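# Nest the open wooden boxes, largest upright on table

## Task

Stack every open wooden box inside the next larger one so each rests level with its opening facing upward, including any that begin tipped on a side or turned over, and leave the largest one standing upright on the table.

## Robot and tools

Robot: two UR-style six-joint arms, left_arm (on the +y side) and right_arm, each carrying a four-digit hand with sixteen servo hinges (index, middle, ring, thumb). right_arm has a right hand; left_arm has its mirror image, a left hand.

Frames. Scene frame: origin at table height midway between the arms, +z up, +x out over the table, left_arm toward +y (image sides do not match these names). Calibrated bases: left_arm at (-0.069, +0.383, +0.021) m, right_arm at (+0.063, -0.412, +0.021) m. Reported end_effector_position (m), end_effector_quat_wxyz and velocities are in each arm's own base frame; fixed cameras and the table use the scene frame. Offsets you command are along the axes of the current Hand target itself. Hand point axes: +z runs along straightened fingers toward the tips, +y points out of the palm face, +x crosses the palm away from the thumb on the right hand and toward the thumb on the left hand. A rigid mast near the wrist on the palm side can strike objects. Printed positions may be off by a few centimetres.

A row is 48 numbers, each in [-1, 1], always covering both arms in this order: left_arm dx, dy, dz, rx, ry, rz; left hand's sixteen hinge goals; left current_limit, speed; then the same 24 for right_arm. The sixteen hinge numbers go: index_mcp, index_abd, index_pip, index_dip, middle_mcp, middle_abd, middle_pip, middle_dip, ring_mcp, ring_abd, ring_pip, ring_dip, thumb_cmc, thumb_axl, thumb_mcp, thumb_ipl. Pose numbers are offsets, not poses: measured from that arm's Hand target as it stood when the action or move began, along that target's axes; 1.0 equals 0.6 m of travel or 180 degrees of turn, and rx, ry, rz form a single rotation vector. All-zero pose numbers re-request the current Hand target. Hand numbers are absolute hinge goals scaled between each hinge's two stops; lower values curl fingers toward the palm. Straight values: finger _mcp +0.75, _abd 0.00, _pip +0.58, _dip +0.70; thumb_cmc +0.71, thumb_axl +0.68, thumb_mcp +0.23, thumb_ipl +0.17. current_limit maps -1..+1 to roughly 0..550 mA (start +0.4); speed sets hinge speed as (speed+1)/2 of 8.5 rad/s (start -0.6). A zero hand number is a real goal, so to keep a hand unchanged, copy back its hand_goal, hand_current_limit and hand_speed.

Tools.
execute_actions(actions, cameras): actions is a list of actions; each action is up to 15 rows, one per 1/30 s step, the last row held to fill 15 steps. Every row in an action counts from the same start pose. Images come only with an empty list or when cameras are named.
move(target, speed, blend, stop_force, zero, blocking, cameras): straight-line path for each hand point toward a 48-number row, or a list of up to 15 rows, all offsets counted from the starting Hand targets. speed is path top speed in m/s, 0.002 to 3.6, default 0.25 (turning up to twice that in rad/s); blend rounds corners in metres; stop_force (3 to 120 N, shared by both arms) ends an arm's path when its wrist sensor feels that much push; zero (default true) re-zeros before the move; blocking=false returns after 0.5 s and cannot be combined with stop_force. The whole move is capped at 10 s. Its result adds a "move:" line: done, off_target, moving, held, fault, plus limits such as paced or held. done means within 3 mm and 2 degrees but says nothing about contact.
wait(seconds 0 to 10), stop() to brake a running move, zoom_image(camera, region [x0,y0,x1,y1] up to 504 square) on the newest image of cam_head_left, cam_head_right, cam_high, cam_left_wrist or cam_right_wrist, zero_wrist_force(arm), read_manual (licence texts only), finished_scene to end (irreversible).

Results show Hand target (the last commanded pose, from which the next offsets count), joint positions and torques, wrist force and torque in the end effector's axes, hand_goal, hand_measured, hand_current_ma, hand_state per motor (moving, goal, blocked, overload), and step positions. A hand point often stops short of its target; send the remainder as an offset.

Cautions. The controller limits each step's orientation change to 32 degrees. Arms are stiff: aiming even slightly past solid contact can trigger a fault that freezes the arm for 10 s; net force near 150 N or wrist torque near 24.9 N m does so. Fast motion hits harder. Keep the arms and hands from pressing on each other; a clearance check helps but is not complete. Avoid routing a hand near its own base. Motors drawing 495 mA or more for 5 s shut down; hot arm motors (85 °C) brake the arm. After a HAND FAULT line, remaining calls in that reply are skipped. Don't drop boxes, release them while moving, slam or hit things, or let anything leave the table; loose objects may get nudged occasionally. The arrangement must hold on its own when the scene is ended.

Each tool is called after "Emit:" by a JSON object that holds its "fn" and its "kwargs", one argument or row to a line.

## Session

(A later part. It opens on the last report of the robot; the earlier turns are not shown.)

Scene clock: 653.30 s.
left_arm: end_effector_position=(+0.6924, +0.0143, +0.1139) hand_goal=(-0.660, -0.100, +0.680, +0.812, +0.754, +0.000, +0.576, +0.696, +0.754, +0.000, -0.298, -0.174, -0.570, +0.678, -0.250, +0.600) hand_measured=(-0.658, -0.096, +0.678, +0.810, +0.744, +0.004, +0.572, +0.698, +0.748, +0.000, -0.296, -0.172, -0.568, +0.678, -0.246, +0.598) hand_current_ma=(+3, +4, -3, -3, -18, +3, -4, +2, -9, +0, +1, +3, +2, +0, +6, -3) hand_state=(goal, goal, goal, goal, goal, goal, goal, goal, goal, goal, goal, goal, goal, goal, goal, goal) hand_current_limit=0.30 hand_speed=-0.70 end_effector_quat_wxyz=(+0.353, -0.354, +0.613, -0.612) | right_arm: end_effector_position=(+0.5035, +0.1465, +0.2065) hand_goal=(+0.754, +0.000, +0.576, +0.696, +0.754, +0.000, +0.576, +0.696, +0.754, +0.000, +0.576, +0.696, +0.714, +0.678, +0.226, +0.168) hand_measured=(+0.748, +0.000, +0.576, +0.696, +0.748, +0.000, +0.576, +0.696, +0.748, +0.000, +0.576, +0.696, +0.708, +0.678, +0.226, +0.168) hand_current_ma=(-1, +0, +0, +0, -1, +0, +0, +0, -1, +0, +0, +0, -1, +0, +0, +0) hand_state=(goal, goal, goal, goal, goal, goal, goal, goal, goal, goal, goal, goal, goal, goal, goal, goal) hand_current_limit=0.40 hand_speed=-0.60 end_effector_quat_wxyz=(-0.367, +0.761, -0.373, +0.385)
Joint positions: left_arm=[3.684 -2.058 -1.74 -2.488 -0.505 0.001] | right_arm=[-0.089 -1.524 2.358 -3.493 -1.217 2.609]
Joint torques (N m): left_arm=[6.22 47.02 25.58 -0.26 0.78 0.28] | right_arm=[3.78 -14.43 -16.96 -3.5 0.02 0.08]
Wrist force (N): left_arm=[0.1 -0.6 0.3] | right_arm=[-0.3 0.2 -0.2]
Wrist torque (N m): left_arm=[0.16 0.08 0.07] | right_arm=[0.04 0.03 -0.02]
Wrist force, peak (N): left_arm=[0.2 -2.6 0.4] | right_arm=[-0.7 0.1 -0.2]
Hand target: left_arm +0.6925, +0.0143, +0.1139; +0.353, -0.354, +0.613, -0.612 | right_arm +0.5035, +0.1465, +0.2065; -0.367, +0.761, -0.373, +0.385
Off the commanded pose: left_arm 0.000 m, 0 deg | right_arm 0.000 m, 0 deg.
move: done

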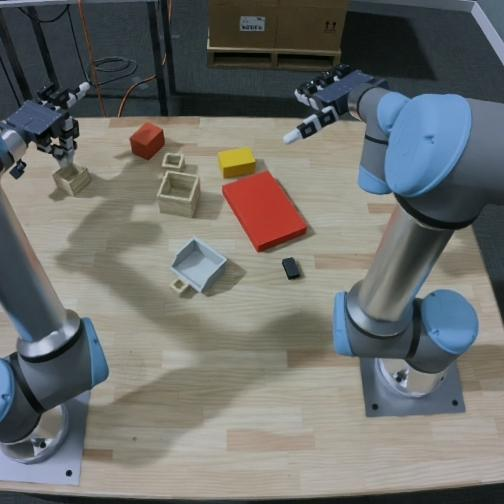

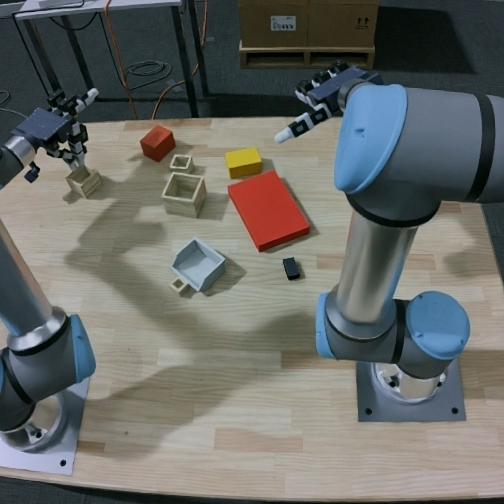

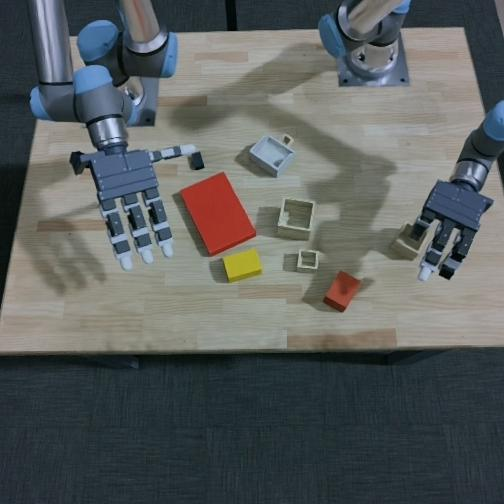

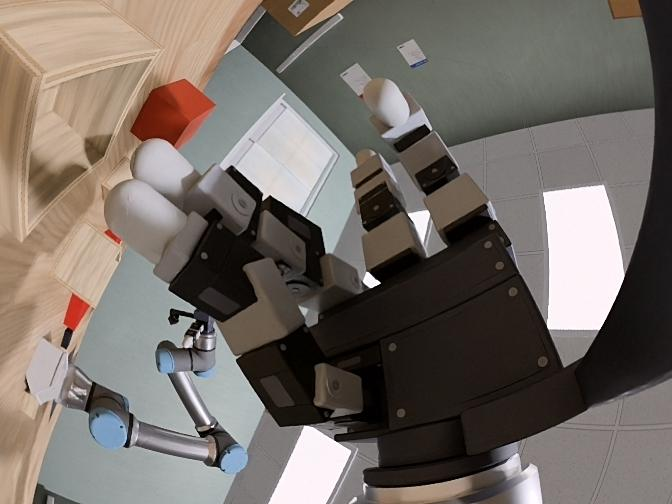

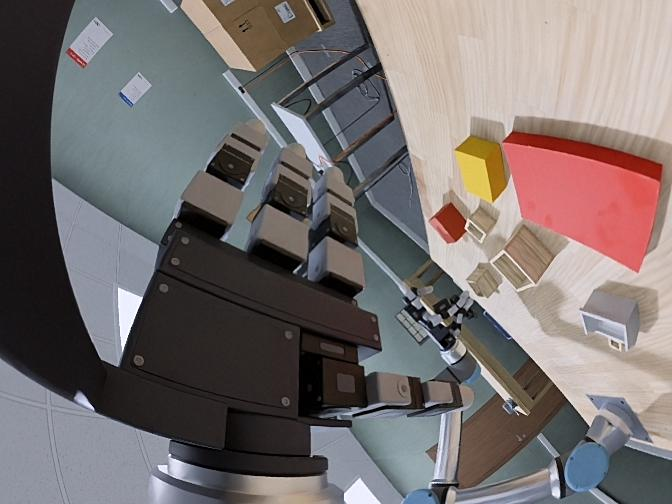

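Emit:
{"fn": "move", "kwargs": {
  "target": [
    [0.0108,0,0,0,0,0,-0.69,-0.1,0.679,0.812,0.754,0,0.576,0.696,0.754,0,-0.299,-0.174,-0.571,0.678,-0.27,0.6,0.2,-0.7,0,0,0,0,0,0,0.754,0,0.576,0.696,0.754,0,0.576,0.696,0.754,0,0.576,0.696,0.714,0.678,0.226,0.168,0.4,-0.6],
    [0.0108,0.035,0,0,0,0,-0.69,-0.1,0.679,0.812,0.754,0,0.576,0.696,0.754,0,-0.299,-0.174,-0.571,0.678,-0.27,0.6,0.2,-0.7,0,0,0,0,0,0,0.754,0,0.576,0.696,0.754,0,0.576,0.696,0.754,0,0.576,0.696,0.714,0.678,0.226,0.168,0.4,-0.6]
  ],
  "speed": 0.05,
  "stop_force": 5,
  "cameras": ["all"]
}}

Emit:
{"fn": "zoom_image", "kwargs": {
  "camera": "cam_left_wrist",
  "region": [0, 0, 250, 300]
}}

Emit:
{"fn": "zoom_image", "kwargs": {
  "camera": "cam_head_right",
  "region": [55, 150, 115, 210]
}}

Emit:
{"fn": "zoom_image", "kwargs": {
  "camera": "cam_head_left",
  "region": [40, 140, 110, 210]
}}

Scene clock: 711.37 s.
left_arm: end_effector_position=(+0.6892, +0.0087, +0.0929) hand_goal=(-0.690, -0.100, +0.680, +0.812, +0.754, +0.000, +0.576, +0.696, +0.754, +0.000, -0.298, -0.174, -0.570, +0.678, -0.270, +0.600) hand_measured=(-0.680, -0.096, +0.680, +0.810, +0.744, +0.002, +0.572, +0.698, +0.748, +0.000, -0.296, -0.172, -0.568, +0.678, -0.258, +0.600) hand_current_ma=(+19, +3, +0, -1, -18, +3, -4, +2, -9, +0, +1, +3, +1, +0, +26, -1) hand_state=(goal, goal, goal, goal, goal, goal, goal, goal, goal, goal, goal, goal, goal, goal, goal, goal) hand_current_limit=0.20 hand_speed=-0.70 end_effector_quat_wxyz=(+0.353, -0.354, +0.613, -0.612) | right_arm: end_effector_position=(+0.5035, +0.1465, +0.2065) hand_goal=(+0.754, +0.000, +0.576, +0.696, +0.754, +0.000, +0.576, +0.696, +0.754, +0.000, +0.576, +0.696, +0.714, +0.678, +0.226, +0.168) hand_measured=(+0.748, +0.000, +0.576, +0.696, +0.748, +0.000, +0.576, +0.696, +0.748, +0.000, +0.576, +0.696, +0.708, +0.678, +0.226, +0.168) hand_current_ma=(-1, +0, +0, +0, -1, +0, +0, +0, -1, +0, +0, +0, -1, +0, +0, +0) hand_state=(goal, goal, goal, goal, goal, goal, goal, goal, goal, goal, goal, goal, goal, goal, goal, goal) hand_current_limit=0.40 hand_speed=-0.60 end_effector_quat_wxyz=(-0.367, +0.761, -0.373, +0.385)
Joint positions: left_arm=[3.678 -2.08 -1.771 -2.434 -0.511 0.001] | right_arm=[-0.089 -1.524 2.358 -3.493 -1.217 2.609]
Joint torques (N m): left_arm=[9.39 51.46 25.42 -1.34 2.02 -2.07] | right_arm=[3.65 -15.27 -16.79 -3.67 0.03 0.02]
Wrist force (N): left_arm=[0.2 -1.1 0.5] | right_arm=[-0.2 0.0 0.0]
Wrist torque (N m): left_arm=[0.07 0.05 0.07] | right_arm=[0.00 0.01 -0.02]
Wrist force, peak (N): left_arm=[0.4 -1.5 0.4] | right_arm=[-0.7 0.0 -0.3]
Hand target: left_arm +0.6892, +0.0087, +0.0929; +0.353, -0.354, +0.613, -0.612 | right_arm +0.5035, +0.1465, +0.2065; -0.367, +0.761, -0.373, +0.385
Off the commanded pose: left_arm 0.000 m, 0 deg | right_arm 0.000 m, 0 deg.
move: done

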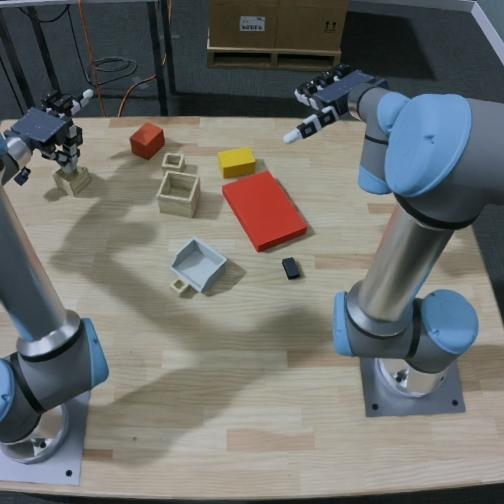

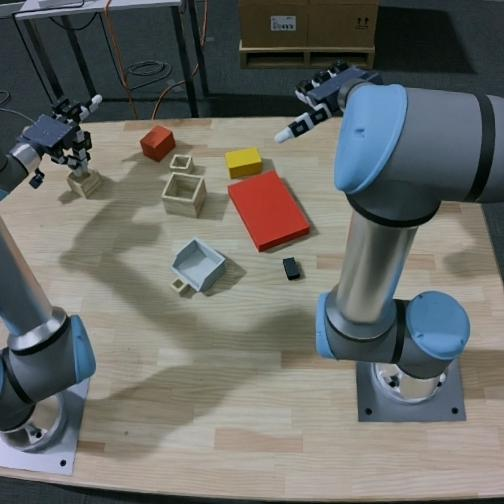

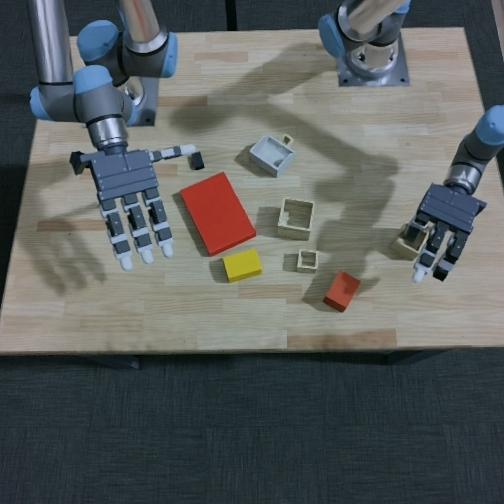

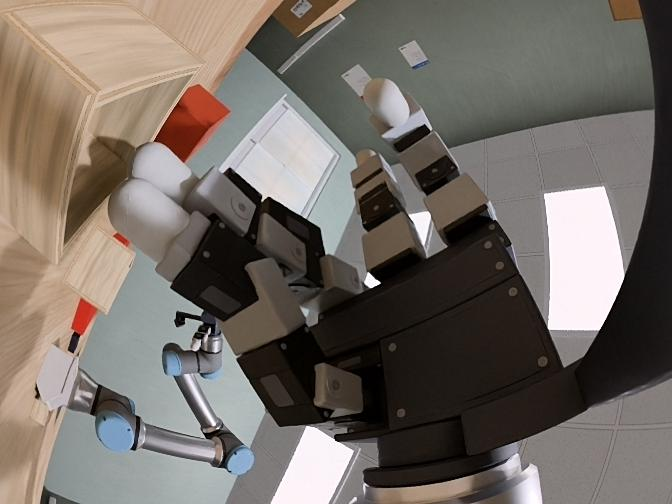

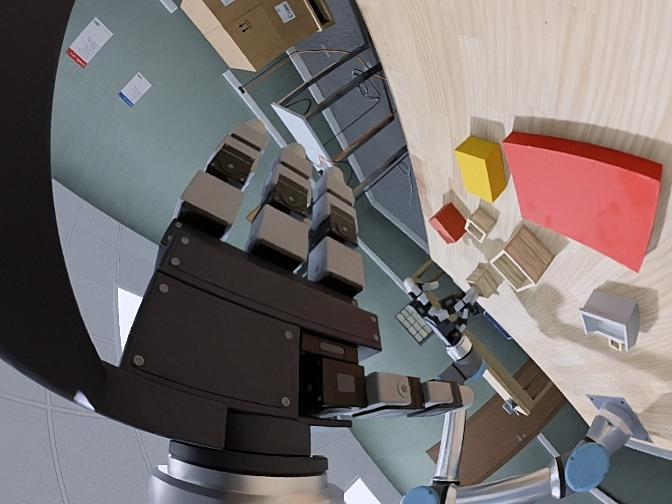

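Scaled by 1.680 from the camera's 672x504 image, which has a finer 960x720 frame.

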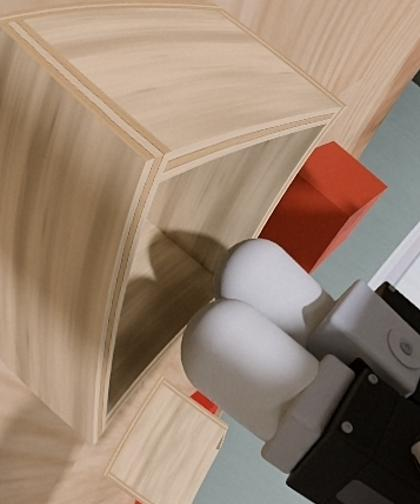

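Scaled by 8.400 from the camera's 504x504 image, which has a finer 720x720 frame.

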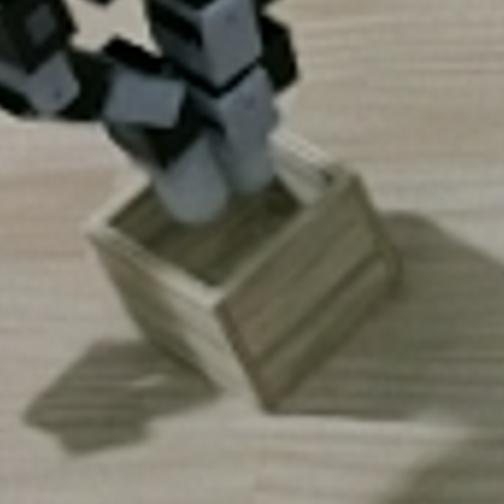

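Scaled by 7.200 from the camera's 504x504 image, which has a finer 720x720 frame.

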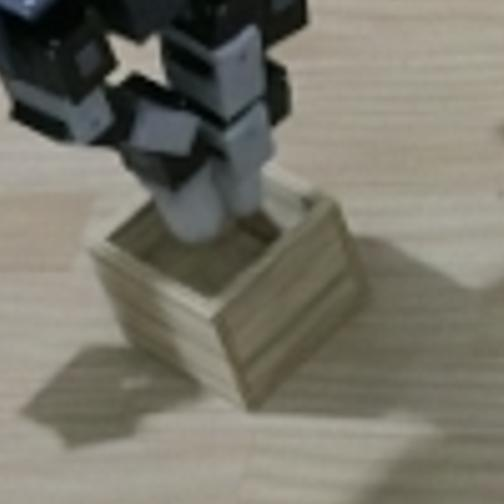

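Emit:
{"fn": "move", "kwargs": {
  "target": [0,0.05,0,0,0,0,-0.69,-0.1,0.679,0.812,0.754,0,0.576,0.696,0.754,0,-0.299,-0.174,-0.571,0.678,-0.27,0.6,0.2,-0.7,0,0,0,0,0,0,0.754,0,0.576,0.696,0.754,0,0.576,0.696,0.754,0,0.576,0.696,0.714,0.678,0.226,0.168,0.4,-0.6],
  "speed": 0.03,
  "stop_force": 4,
  "cameras": ["all"]
}}

Emit:
{"fn": "zoom_image", "kwargs": {
  "camera": "cam_left_wrist",
  "region": [0, 0, 250, 300]
}}

Emit:
{"fn": "zoom_image", "kwargs": {
  "camera": "cam_head_right",
  "region": [55, 150, 115, 210]
}}

Scene clock: 720.17 s.
left_arm: end_effector_position=(+0.6892, +0.0087, +0.0629) hand_goal=(-0.690, -0.100, +0.680, +0.812, +0.754, +0.000, +0.576, +0.696, +0.754, +0.000, -0.298, -0.174, -0.570, +0.678, -0.270, +0.600) hand_measured=(-0.680, -0.096, +0.680, +0.810, +0.744, +0.002, +0.572, +0.698, +0.748, +0.000, -0.296, -0.172, -0.568, +0.678, -0.258, +0.600) hand_current_ma=(+19, +3, +0, -1, -18, +3, -4, +2, -9, +0, +1, +3, +1, +0, +26, -1) hand_state=(goal, goal, goal, goal, goal, goal, goal, goal, goal, goal, goal, goal, goal, goal, goal, goal) hand_current_limit=0.20 hand_speed=-0.70 end_effector_quat_wxyz=(+0.353, -0.354, +0.613, -0.612) | right_arm: end_effector_position=(+0.5035, +0.1465, +0.2065) hand_goal=(+0.754, +0.000, +0.576, +0.696, +0.754, +0.000, +0.576, +0.696, +0.754, +0.000, +0.576, +0.696, +0.714, +0.678, +0.226, +0.168) hand_measured=(+0.748, +0.000, +0.576, +0.696, +0.748, +0.000, +0.576, +0.696, +0.748, +0.000, +0.576, +0.696, +0.708, +0.678, +0.226, +0.168) hand_current_ma=(-1, +0, +0, +0, -1, +0, +0, +0, -1, +0, +0, +0, -1, +0, +0, +0) hand_state=(goal, goal, goal, goal, goal, goal, goal, goal, goal, goal, goal, goal, goal, goal, goal, goal) hand_current_limit=0.40 hand_speed=-0.60 end_effector_quat_wxyz=(-0.367, +0.761, -0.373, +0.385)
Joint positions: left_arm=[3.678 -2.129 -1.79 -2.366 -0.511 0.001] | right_arm=[-0.089 -1.524 2.358 -3.493 -1.217 2.609]
Joint torques (N m): left_arm=[9.67 52.07 24.62 -1.2 1.91 -2.35] | right_arm=[4.29 -14.91 -17.26 -3.7 -0.06 -0.07]
Wrist force (N): left_arm=[0.2 -0.7 0.4] | right_arm=[-0.1 0.0 0.1]
Wrist torque (N m): left_arm=[0.14 0.05 0.06] | right_arm=[0.00 0.00 -0.01]
Wrist force, peak (N): left_arm=[-0.2 -1.4 0.4] | right_arm=[-0.7 0.1 -0.2]
Hand target: left_arm +0.6892, +0.0087, +0.0629; +0.353, -0.354, +0.613, -0.612 | right_arm +0.5035, +0.1465, +0.2065; -0.367, +0.761, -0.373, +0.385
Off the commanded pose: left_arm 0.000 m, 0 deg | right_arm 0.000 m, 0 deg.
move: done

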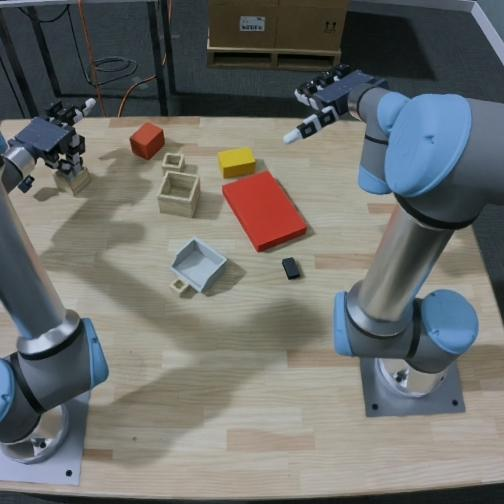

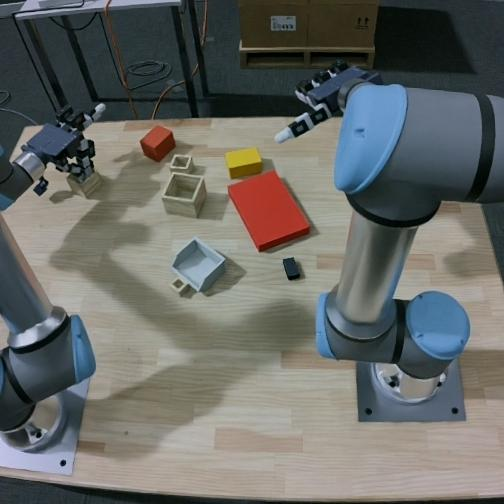

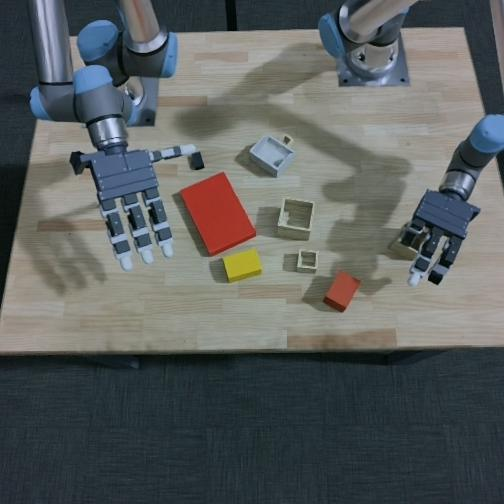

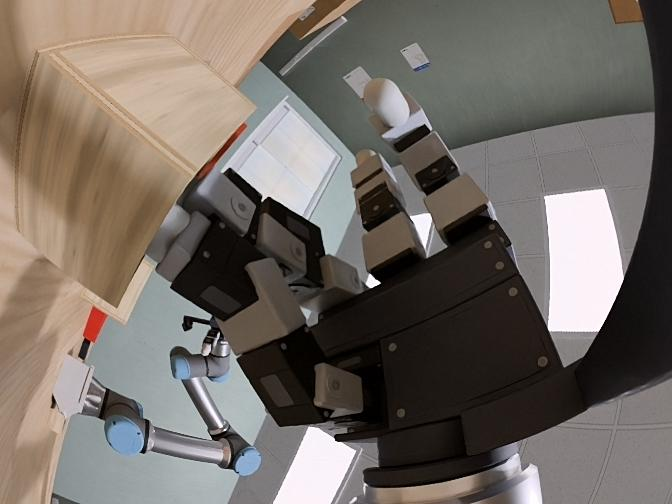

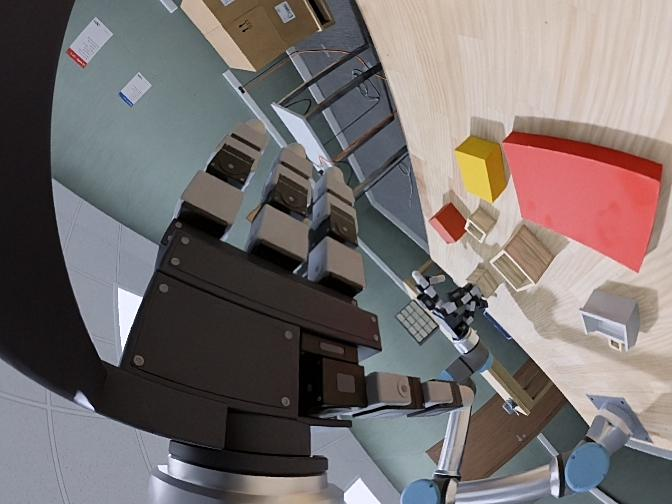

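Scaled by 1.680 from the camera's 672x504 image, which has a finer 960x720 frame.

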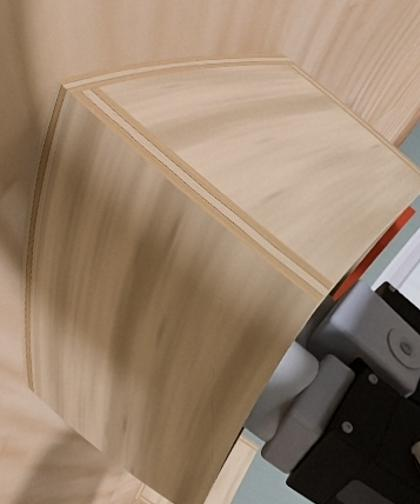

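Scaled by 8.400 from the camera's 504x504 image, which has a finer 720x720 frame.

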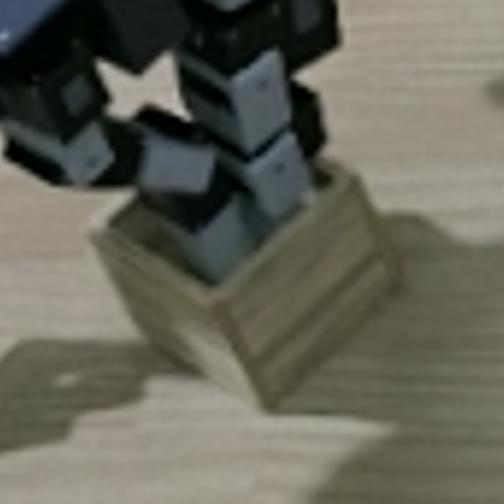

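Emit:
{"fn": "move", "kwargs": {
  "target": [0,0,0,0,0,0,-0.54,-0.1,0.679,0.812,0.754,0,0.576,0.696,0.754,0,-0.299,-0.174,-0.571,0.678,-0.10,0.6,0.3,-0.85,0,0,0,0,0,0,0.754,0,0.576,0.696,0.754,0,0.576,0.696,0.754,0,0.576,0.696,0.714,0.678,0.226,0.168,0.4,-0.6],
  "cameras": ["cam_left_wrist"]
}}

Emit:
{"fn": "zoom_image", "kwargs": {
  "camera": "cam_left_wrist",
  "region": [0, 0, 300, 350]
}}

Scene clock: 726.10 s.
left_arm: end_effector_position=(+0.6892, +0.0087, +0.0629) hand_goal=(-0.540, -0.100, +0.680, +0.812, +0.754, +0.000, +0.576, +0.696, +0.754, +0.000, -0.298, -0.174, -0.570, +0.678, -0.100, +0.600) hand_measured=(-0.606, -0.096, +0.664, +0.806, +0.744, +0.002, +0.572, +0.698, +0.748, +0.000, -0.296, -0.172, -0.568, +0.678, -0.194, +0.586) hand_current_ma=(-209, +3, -30, -9, -18, +3, -4, +2, -9, +0, +1, +3, +1, +0, -357, -35) hand_state=(blocked, goal, goal, goal, goal, goal, goal, goal, goal, goal, goal, goal, goal, goal, blocked, goal) hand_current_limit=0.30 hand_speed=-0.85 end_effector_quat_wxyz=(+0.353, -0.354, +0.613, -0.612) | right_arm: end_effector_position=(+0.5035, +0.1465, +0.2065) hand_goal=(+0.754, +0.000, +0.576, +0.696, +0.754, +0.000, +0.576, +0.696, +0.754, +0.000, +0.576, +0.696, +0.714, +0.678, +0.226, +0.168) hand_measured=(+0.748, +0.000, +0.576, +0.696, +0.748, +0.000, +0.576, +0.696, +0.748, +0.000, +0.576, +0.696, +0.708, +0.678, +0.226, +0.168) hand_current_ma=(-1, +0, +0, +0, -1, +0, +0, +0, -1, +0, +0, +0, -1, +0, +0, +0) hand_state=(goal, goal, goal, goal, goal, goal, goal, goal, goal, goal, goal, goal, goal, goal, goal, goal) hand_current_limit=0.40 hand_speed=-0.60 end_effector_quat_wxyz=(-0.367, +0.761, -0.373, +0.385)
Joint positions: left_arm=[3.678 -2.129 -1.79 -2.366 -0.511 0.001] | right_arm=[-0.089 -1.524 2.358 -3.493 -1.217 2.609]
Joint torques (N m): left_arm=[9.54 50.74 22.75 -0.99 1.78 -2.13] | right_arm=[3.95 -14.55 -16.51 -3.74 -0.02 0.12]
Wrist force (N): left_arm=[0.3 -3.6 1.9] | right_arm=[-0.4 0.2 -0.2]
Wrist torque (N m): left_arm=[-0.03 0.06 0.02] | right_arm=[0.04 0.05 -0.03]
Wrist force, peak (N): left_arm=[0.3 -3.9 1.7] | right_arm=[-0.6 -0.1 -0.4]
Hand target: left_arm +0.6892, +0.0087, +0.0629; +0.353, -0.354, +0.613, -0.612 | right_arm +0.5035, +0.1465, +0.2065; -0.367, +0.761, -0.373, +0.385
Off the commanded pose: left_arm 0.000 m, 0 deg | right_arm 0.000 m, 0 deg.
move: done
Images, in order (width x height): cam_left_wrist 672x504.

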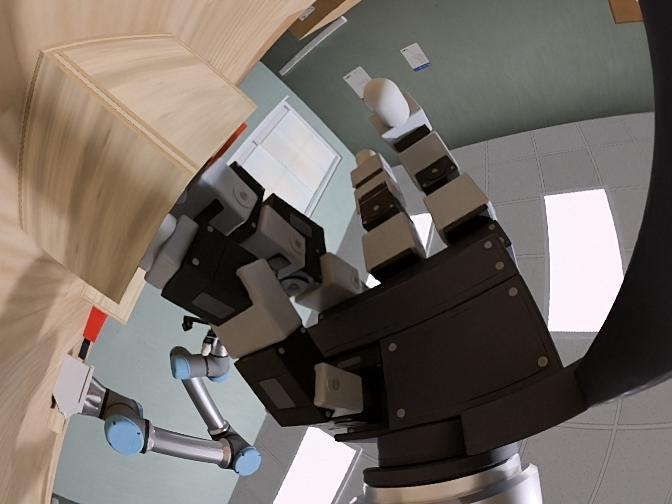

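Scaled by 1.440 from the camera's 672x504 image, which has a finer 960x720 frame.

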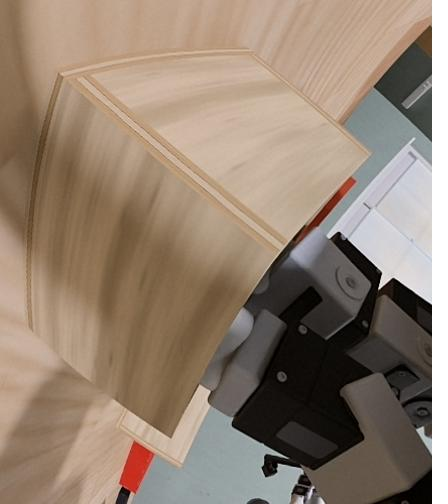

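Emit:
{"fn": "move", "kwargs": {
  "target": [0,-0.15,0,0,0,0,-0.54,-0.1,0.679,0.812,0.754,0,0.576,0.696,0.754,0,-0.299,-0.174,-0.571,0.678,-0.10,0.6,0.35,-0.85,0,0,0,0,0,0,0.754,0,0.576,0.696,0.754,0,0.576,0.696,0.754,0,0.576,0.696,0.714,0.678,0.226,0.168,0.4,-0.6],
  "speed": 0.06,
  "cameras": ["cam_left_wrist","cam_high","cam_head_right"]
}}

Emit:
{"fn": "zoom_image", "kwargs": {
  "camera": "cam_head_right",
  "region": [25, 90, 145, 210]
}}

Scene clock: 733.53 s.
left_arm: end_effector_position=(+0.6893, +0.0087, +0.1531) hand_goal=(-0.540, -0.100, +0.680, +0.812, +0.754, +0.000, +0.576, +0.696, +0.754, +0.000, -0.298, -0.174, -0.570, +0.678, -0.100, +0.600) hand_measured=(-0.606, -0.100, +0.648, +0.798, +0.744, +0.002, +0.572, +0.698, +0.748, +0.000, -0.296, -0.172, -0.566, +0.678, -0.176, +0.582) hand_current_ma=(-209, +0, -71, -26, -18, +3, -4, +2, -9, +0, +1, +3, +3, +0, -327, -48) hand_state=(blocked, goal, blocked, goal, goal, goal, goal, goal, goal, goal, goal, goal, goal, goal, blocked, goal) hand_current_limit=0.35 hand_speed=-0.85 end_effector_quat_wxyz=(+0.353, -0.354, +0.613, -0.612) | right_arm: end_effector_position=(+0.5035, +0.1465, +0.2065) hand_goal=(+0.754, +0.000, +0.576, +0.696, +0.754, +0.000, +0.576, +0.696, +0.754, +0.000, +0.576, +0.696, +0.714, +0.678, +0.226, +0.168) hand_measured=(+0.748, +0.000, +0.576, +0.696, +0.748, +0.000, +0.576, +0.696, +0.748, +0.000, +0.576, +0.696, +0.708, +0.678, +0.226, +0.168) hand_current_ma=(-1, +0, +0, +0, -1, +0, +0, +0, -1, +0, +0, +0, -1, +0, +0, +0) hand_state=(goal, goal, goal, goal, goal, goal, goal, goal, goal, goal, goal, goal, goal, goal, goal, goal) hand_current_limit=0.40 hand_speed=-0.60 end_effector_quat_wxyz=(-0.367, +0.761, -0.373, +0.385)
Joint positions: left_arm=[3.678 -1.995 -1.718 -2.573 -0.511 0.001] | right_arm=[-0.089 -1.524 2.358 -3.493 -1.217 2.609]
Joint torques (N m): left_arm=[-8.81 24.97 9.96 3 -2.02 2.63] | right_arm=[4.39 -14.39 -17.05 -3.81 -0.1 -0.02]
Wrist force (N): left_arm=[0.0 0.0 0.2] | right_arm=[-0.5 -0.1 0.1]
Wrist torque (N m): left_arm=[0.20 0.07 0.02] | right_arm=[-0.02 0.06 -0.05]
Wrist force, peak (N): left_arm=[0.1 -4.0 2.0] | right_arm=[-0.8 -0.3 0.1]
Hand target: left_arm +0.6893, +0.0087, +0.1529; +0.353, -0.354, +0.613, -0.612 | right_arm +0.5035, +0.1465, +0.2065; -0.367, +0.761, -0.373, +0.385
Off the commanded pose: left_arm 0.000 m, 0 deg | right_arm 0.000 m, 0 deg.
move: done
Images, in order (width x height): cam_head_right 504x504, cam_high 504x504, cam_left_wrist 672x504.

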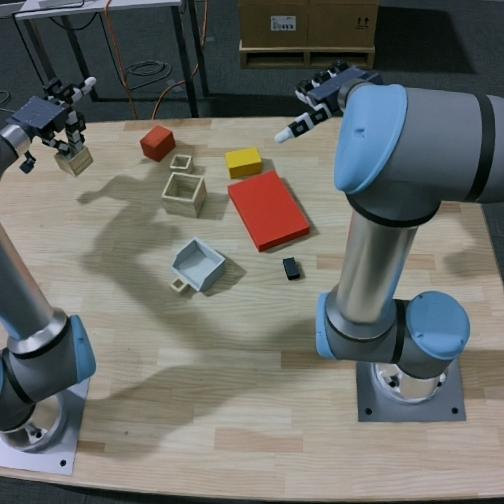

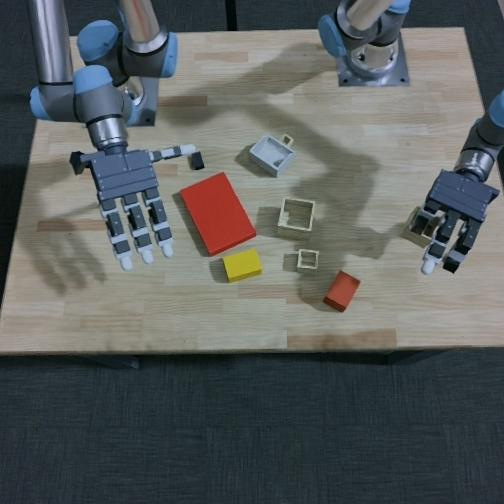

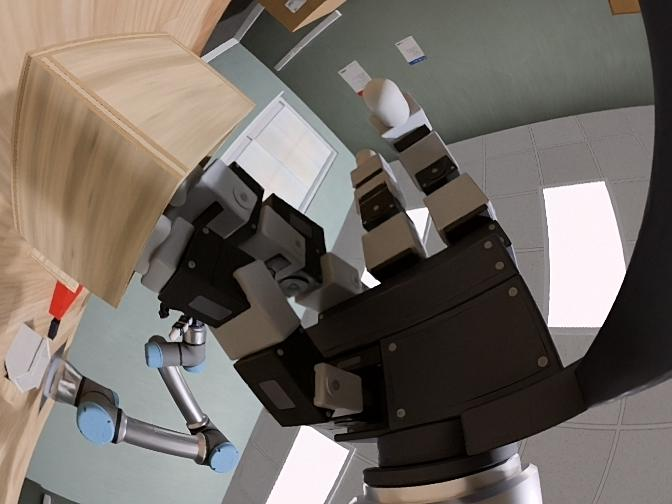

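Scaled by 4.200 from the camera's 504x504 image, which has a finer 720x720 frame.

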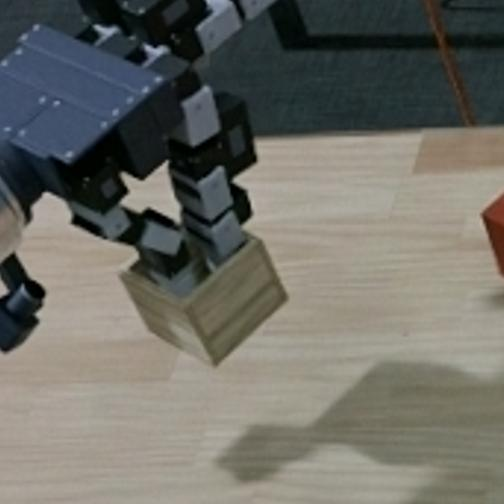

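Emit:
{"fn": "move", "kwargs": {
  "target": [0.4397,0,0.1383,0,-0.1083,0,-0.54,-0.1,0.679,0.812,0.754,0,0.576,0.696,0.754,0,-0.299,-0.174,-0.571,0.678,-0.10,0.6,0.35,-0.85,0,0,0,0,0,0,0.754,0,0.576,0.696,0.754,0,0.576,0.696,0.754,0,0.576,0.696,0.714,0.678,0.226,0.168,0.4,-0.6],
  "speed": 0.15,
  "cameras": ["all"]
}}

Emit:
{"fn": "zoom_image", "kwargs": {
  "camera": "cam_head_right",
  "region": [130, 110, 250, 230]
}}

Emit:
{"fn": "zoom_image", "kwargs": {
  "camera": "cam_head_left",
  "region": [120, 110, 240, 230]
}}

Emit:
{"fn": "zoom_image", "kwargs": {
  "camera": "cam_high",
  "region": [240, 150, 360, 270]
}}

Emit:
{"fn": "zoom_image", "kwargs": {
  "camera": "cam_left_wrist",
  "region": [0, 0, 300, 400]
}}

Emit:
{"fn": "zoom_image", "kwargs": {
  "camera": "cam_right_wrist",
  "region": [420, 190, 580, 310]
}}

Scene clock: 752.97 s.
left_arm: end_effector_position=(+0.6292, -0.2612, +0.1528) hand_goal=(-0.540, -0.100, +0.680, +0.812, +0.754, +0.000, +0.576, +0.696, +0.754, +0.000, -0.298, -0.174, -0.570, +0.678, -0.100, +0.600) hand_measured=(-0.606, -0.100, +0.648, +0.796, +0.744, +0.002, +0.572, +0.698, +0.748, +0.000, -0.296, -0.172, -0.566, +0.678, -0.176, +0.582) hand_current_ma=(-209, +0, -72, -27, -18, +2, -4, +2, -9, +0, +1, +3, +4, +0, -323, -49) hand_state=(blocked, goal, blocked, goal, goal, goal, goal, goal, goal, goal, goal, goal, goal, goal, blocked, goal) hand_current_limit=0.35 hand_speed=-0.85 end_effector_quat_wxyz=(+0.452, -0.452, +0.544, -0.543) | right_arm: end_effector_position=(+0.5035, +0.1465, +0.2065) hand_goal=(+0.754, +0.000, +0.576, +0.696, +0.754, +0.000, +0.576, +0.696, +0.754, +0.000, +0.576, +0.696, +0.714, +0.678, +0.226, +0.168) hand_measured=(+0.748, +0.000, +0.576, +0.696, +0.748, +0.000, +0.576, +0.696, +0.748, +0.000, +0.576, +0.696, +0.708, +0.678, +0.226, +0.168) hand_current_ma=(-1, +0, +0, +0, -1, +0, +0, +0, -1, +0, +0, +0, -1, +0, +0, +0) hand_state=(goal, goal, goal, goal, goal, goal, goal, goal, goal, goal, goal, goal, goal, goal, goal, goal) hand_current_limit=0.40 hand_speed=-0.60 end_effector_quat_wxyz=(-0.367, +0.761, -0.373, +0.385)
Joint positions: left_arm=[2.99 -1.851 -1.927 -2.506 -1.538 0] | right_arm=[-0.089 -1.524 2.358 -3.493 -1.217 2.609]
Joint torques (N m): left_arm=[-9.07 43.94 11.31 4.18 -2.24 2.39] | right_arm=[4.48 -13.97 -16.58 -3.78 -0.12 0.03]
Wrist force (N): left_arm=[0.2 0.1 0.2] | right_arm=[-0.3 0.1 -0.2]
Wrist torque (N m): left_arm=[0.21 0.07 0.07] | right_arm=[0.03 0.03 -0.03]
Wrist force, peak (N): left_arm=[1.8 0.0 0.2] | right_arm=[-0.7 0.0 0.3]
Hand target: left_arm +0.6292, -0.2612, +0.1529; +0.452, -0.452, +0.544, -0.543 | right_arm +0.5035, +0.1465, +0.2065; -0.367, +0.761, -0.373, +0.385
Off the commanded pose: left_arm 0.000 m, 0 deg | right_arm 0.000 m, 0 deg.
move: done

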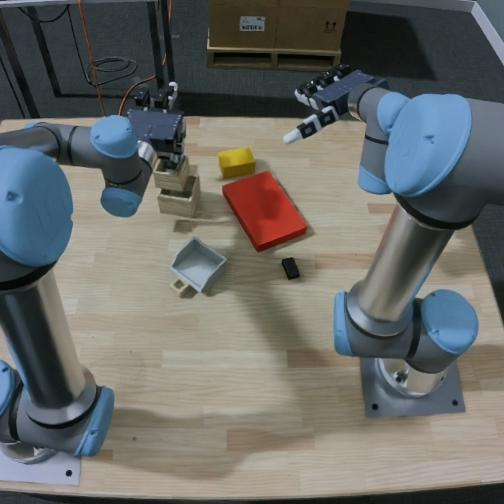

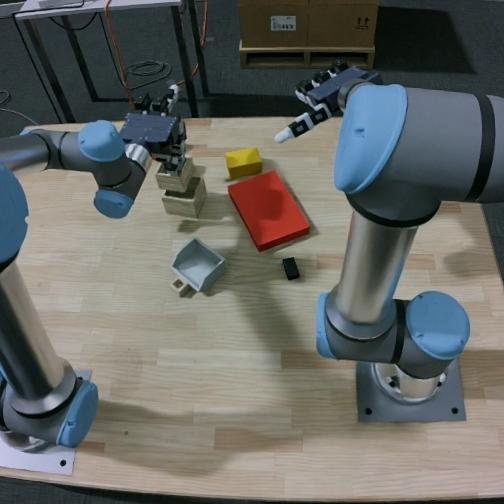

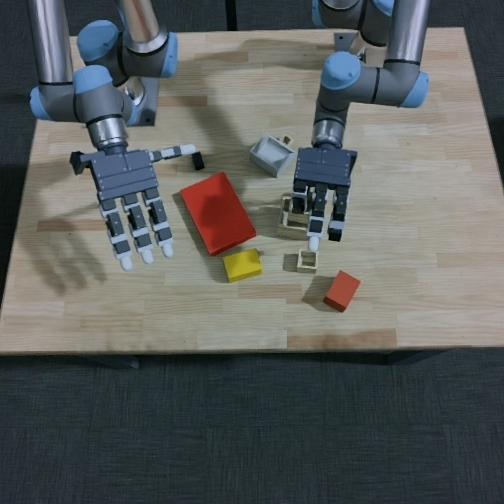

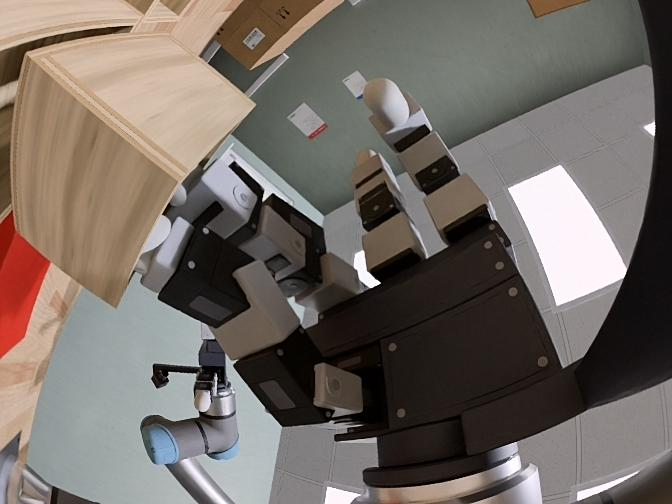

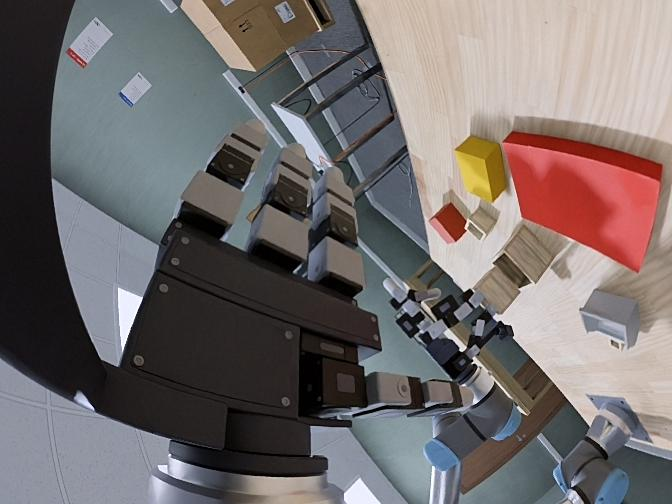

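Scaled by 4.200 from the camera's 504x504 image, which has a finer 720x720 frame.

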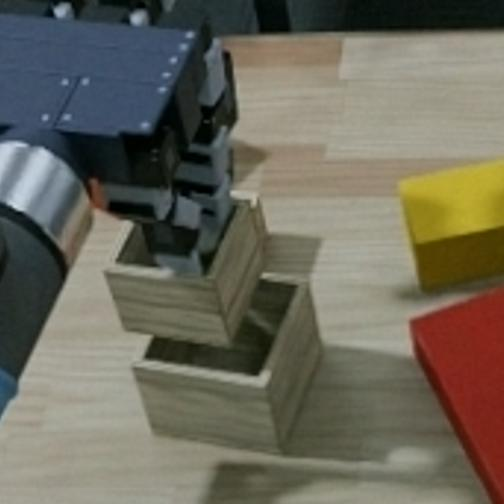

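Scaled by 4.200 from the camera's 504x504 image, which has a finer 720x720 frame.

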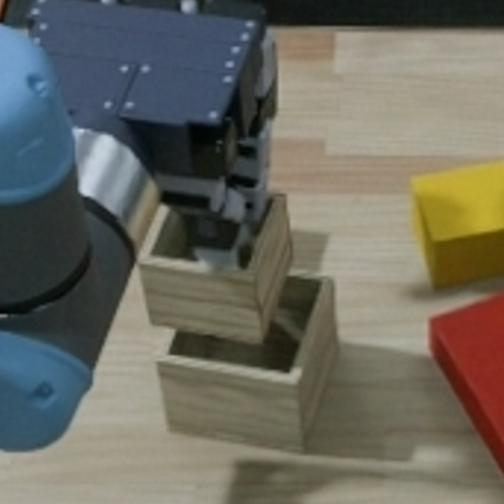

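Scaled by 4.200 from the camera's 504x504 image, which has a finer 720x720 frame.

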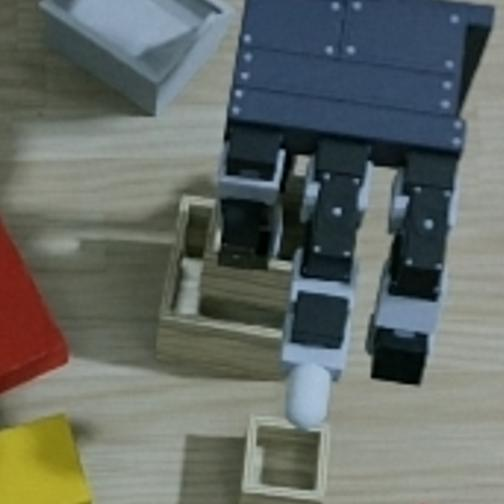

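Scaled by 1.260 from the camera's 672x504 image, which has a finer 960x720 frame.

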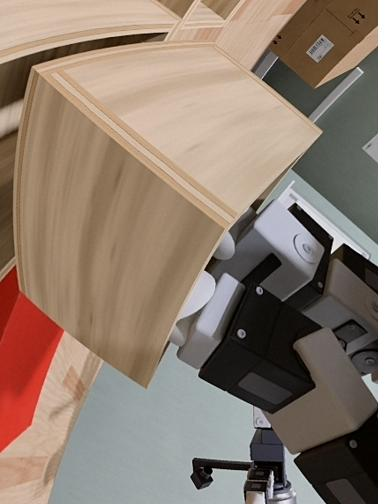

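Scaled by 3.150 from the camera's 672x504 image, which has a finer 960x720 frame.

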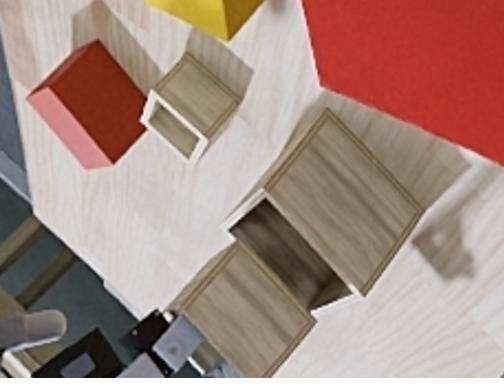

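Emit:
{"fn": "zoom_image", "kwargs": {
  "camera": "cam_high",
  "region": [270, 190, 330, 250]
}}

Emit:
{"fn": "zoom_image", "kwargs": {
  "camera": "cam_head_right",
  "region": [150, 150, 215, 225]
}}

Emit:
{"fn": "zoom_image", "kwargs": {
  "camera": "cam_head_left",
  "region": [145, 150, 210, 225]
}}

Scaled by 8.400 from the camera's 504x504 image, which has a finer 720x720 frame.

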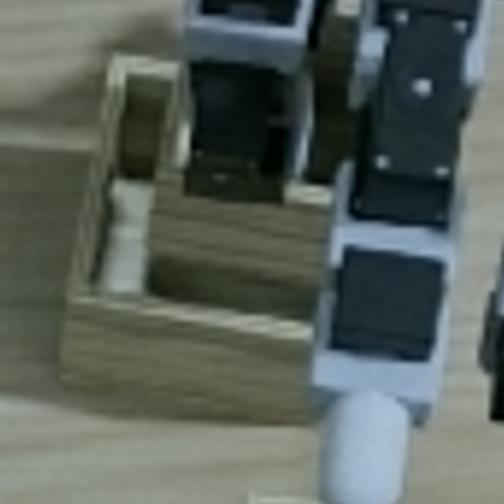

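Scaled by 6.720 from the camera's 504x504 image, which has a finer 720x720 frame.

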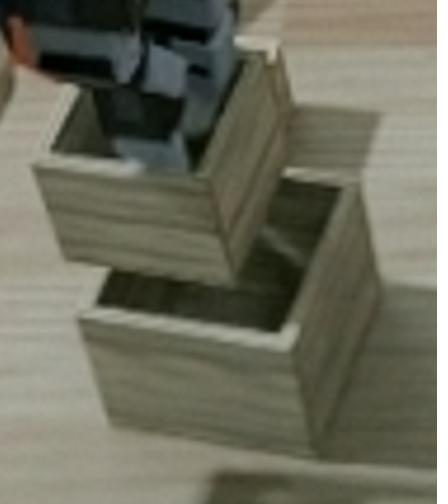

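Scaled by 6.720 from the camera's 504x504 image, which has a finer 720x720 frame.

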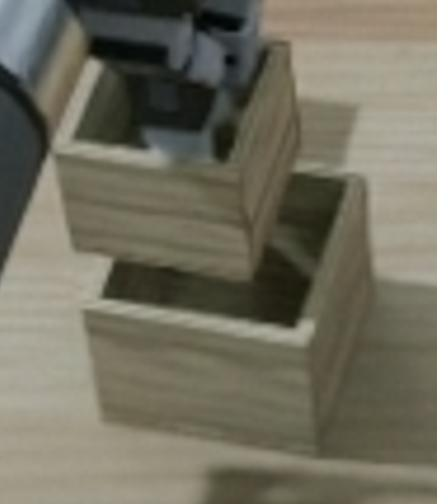

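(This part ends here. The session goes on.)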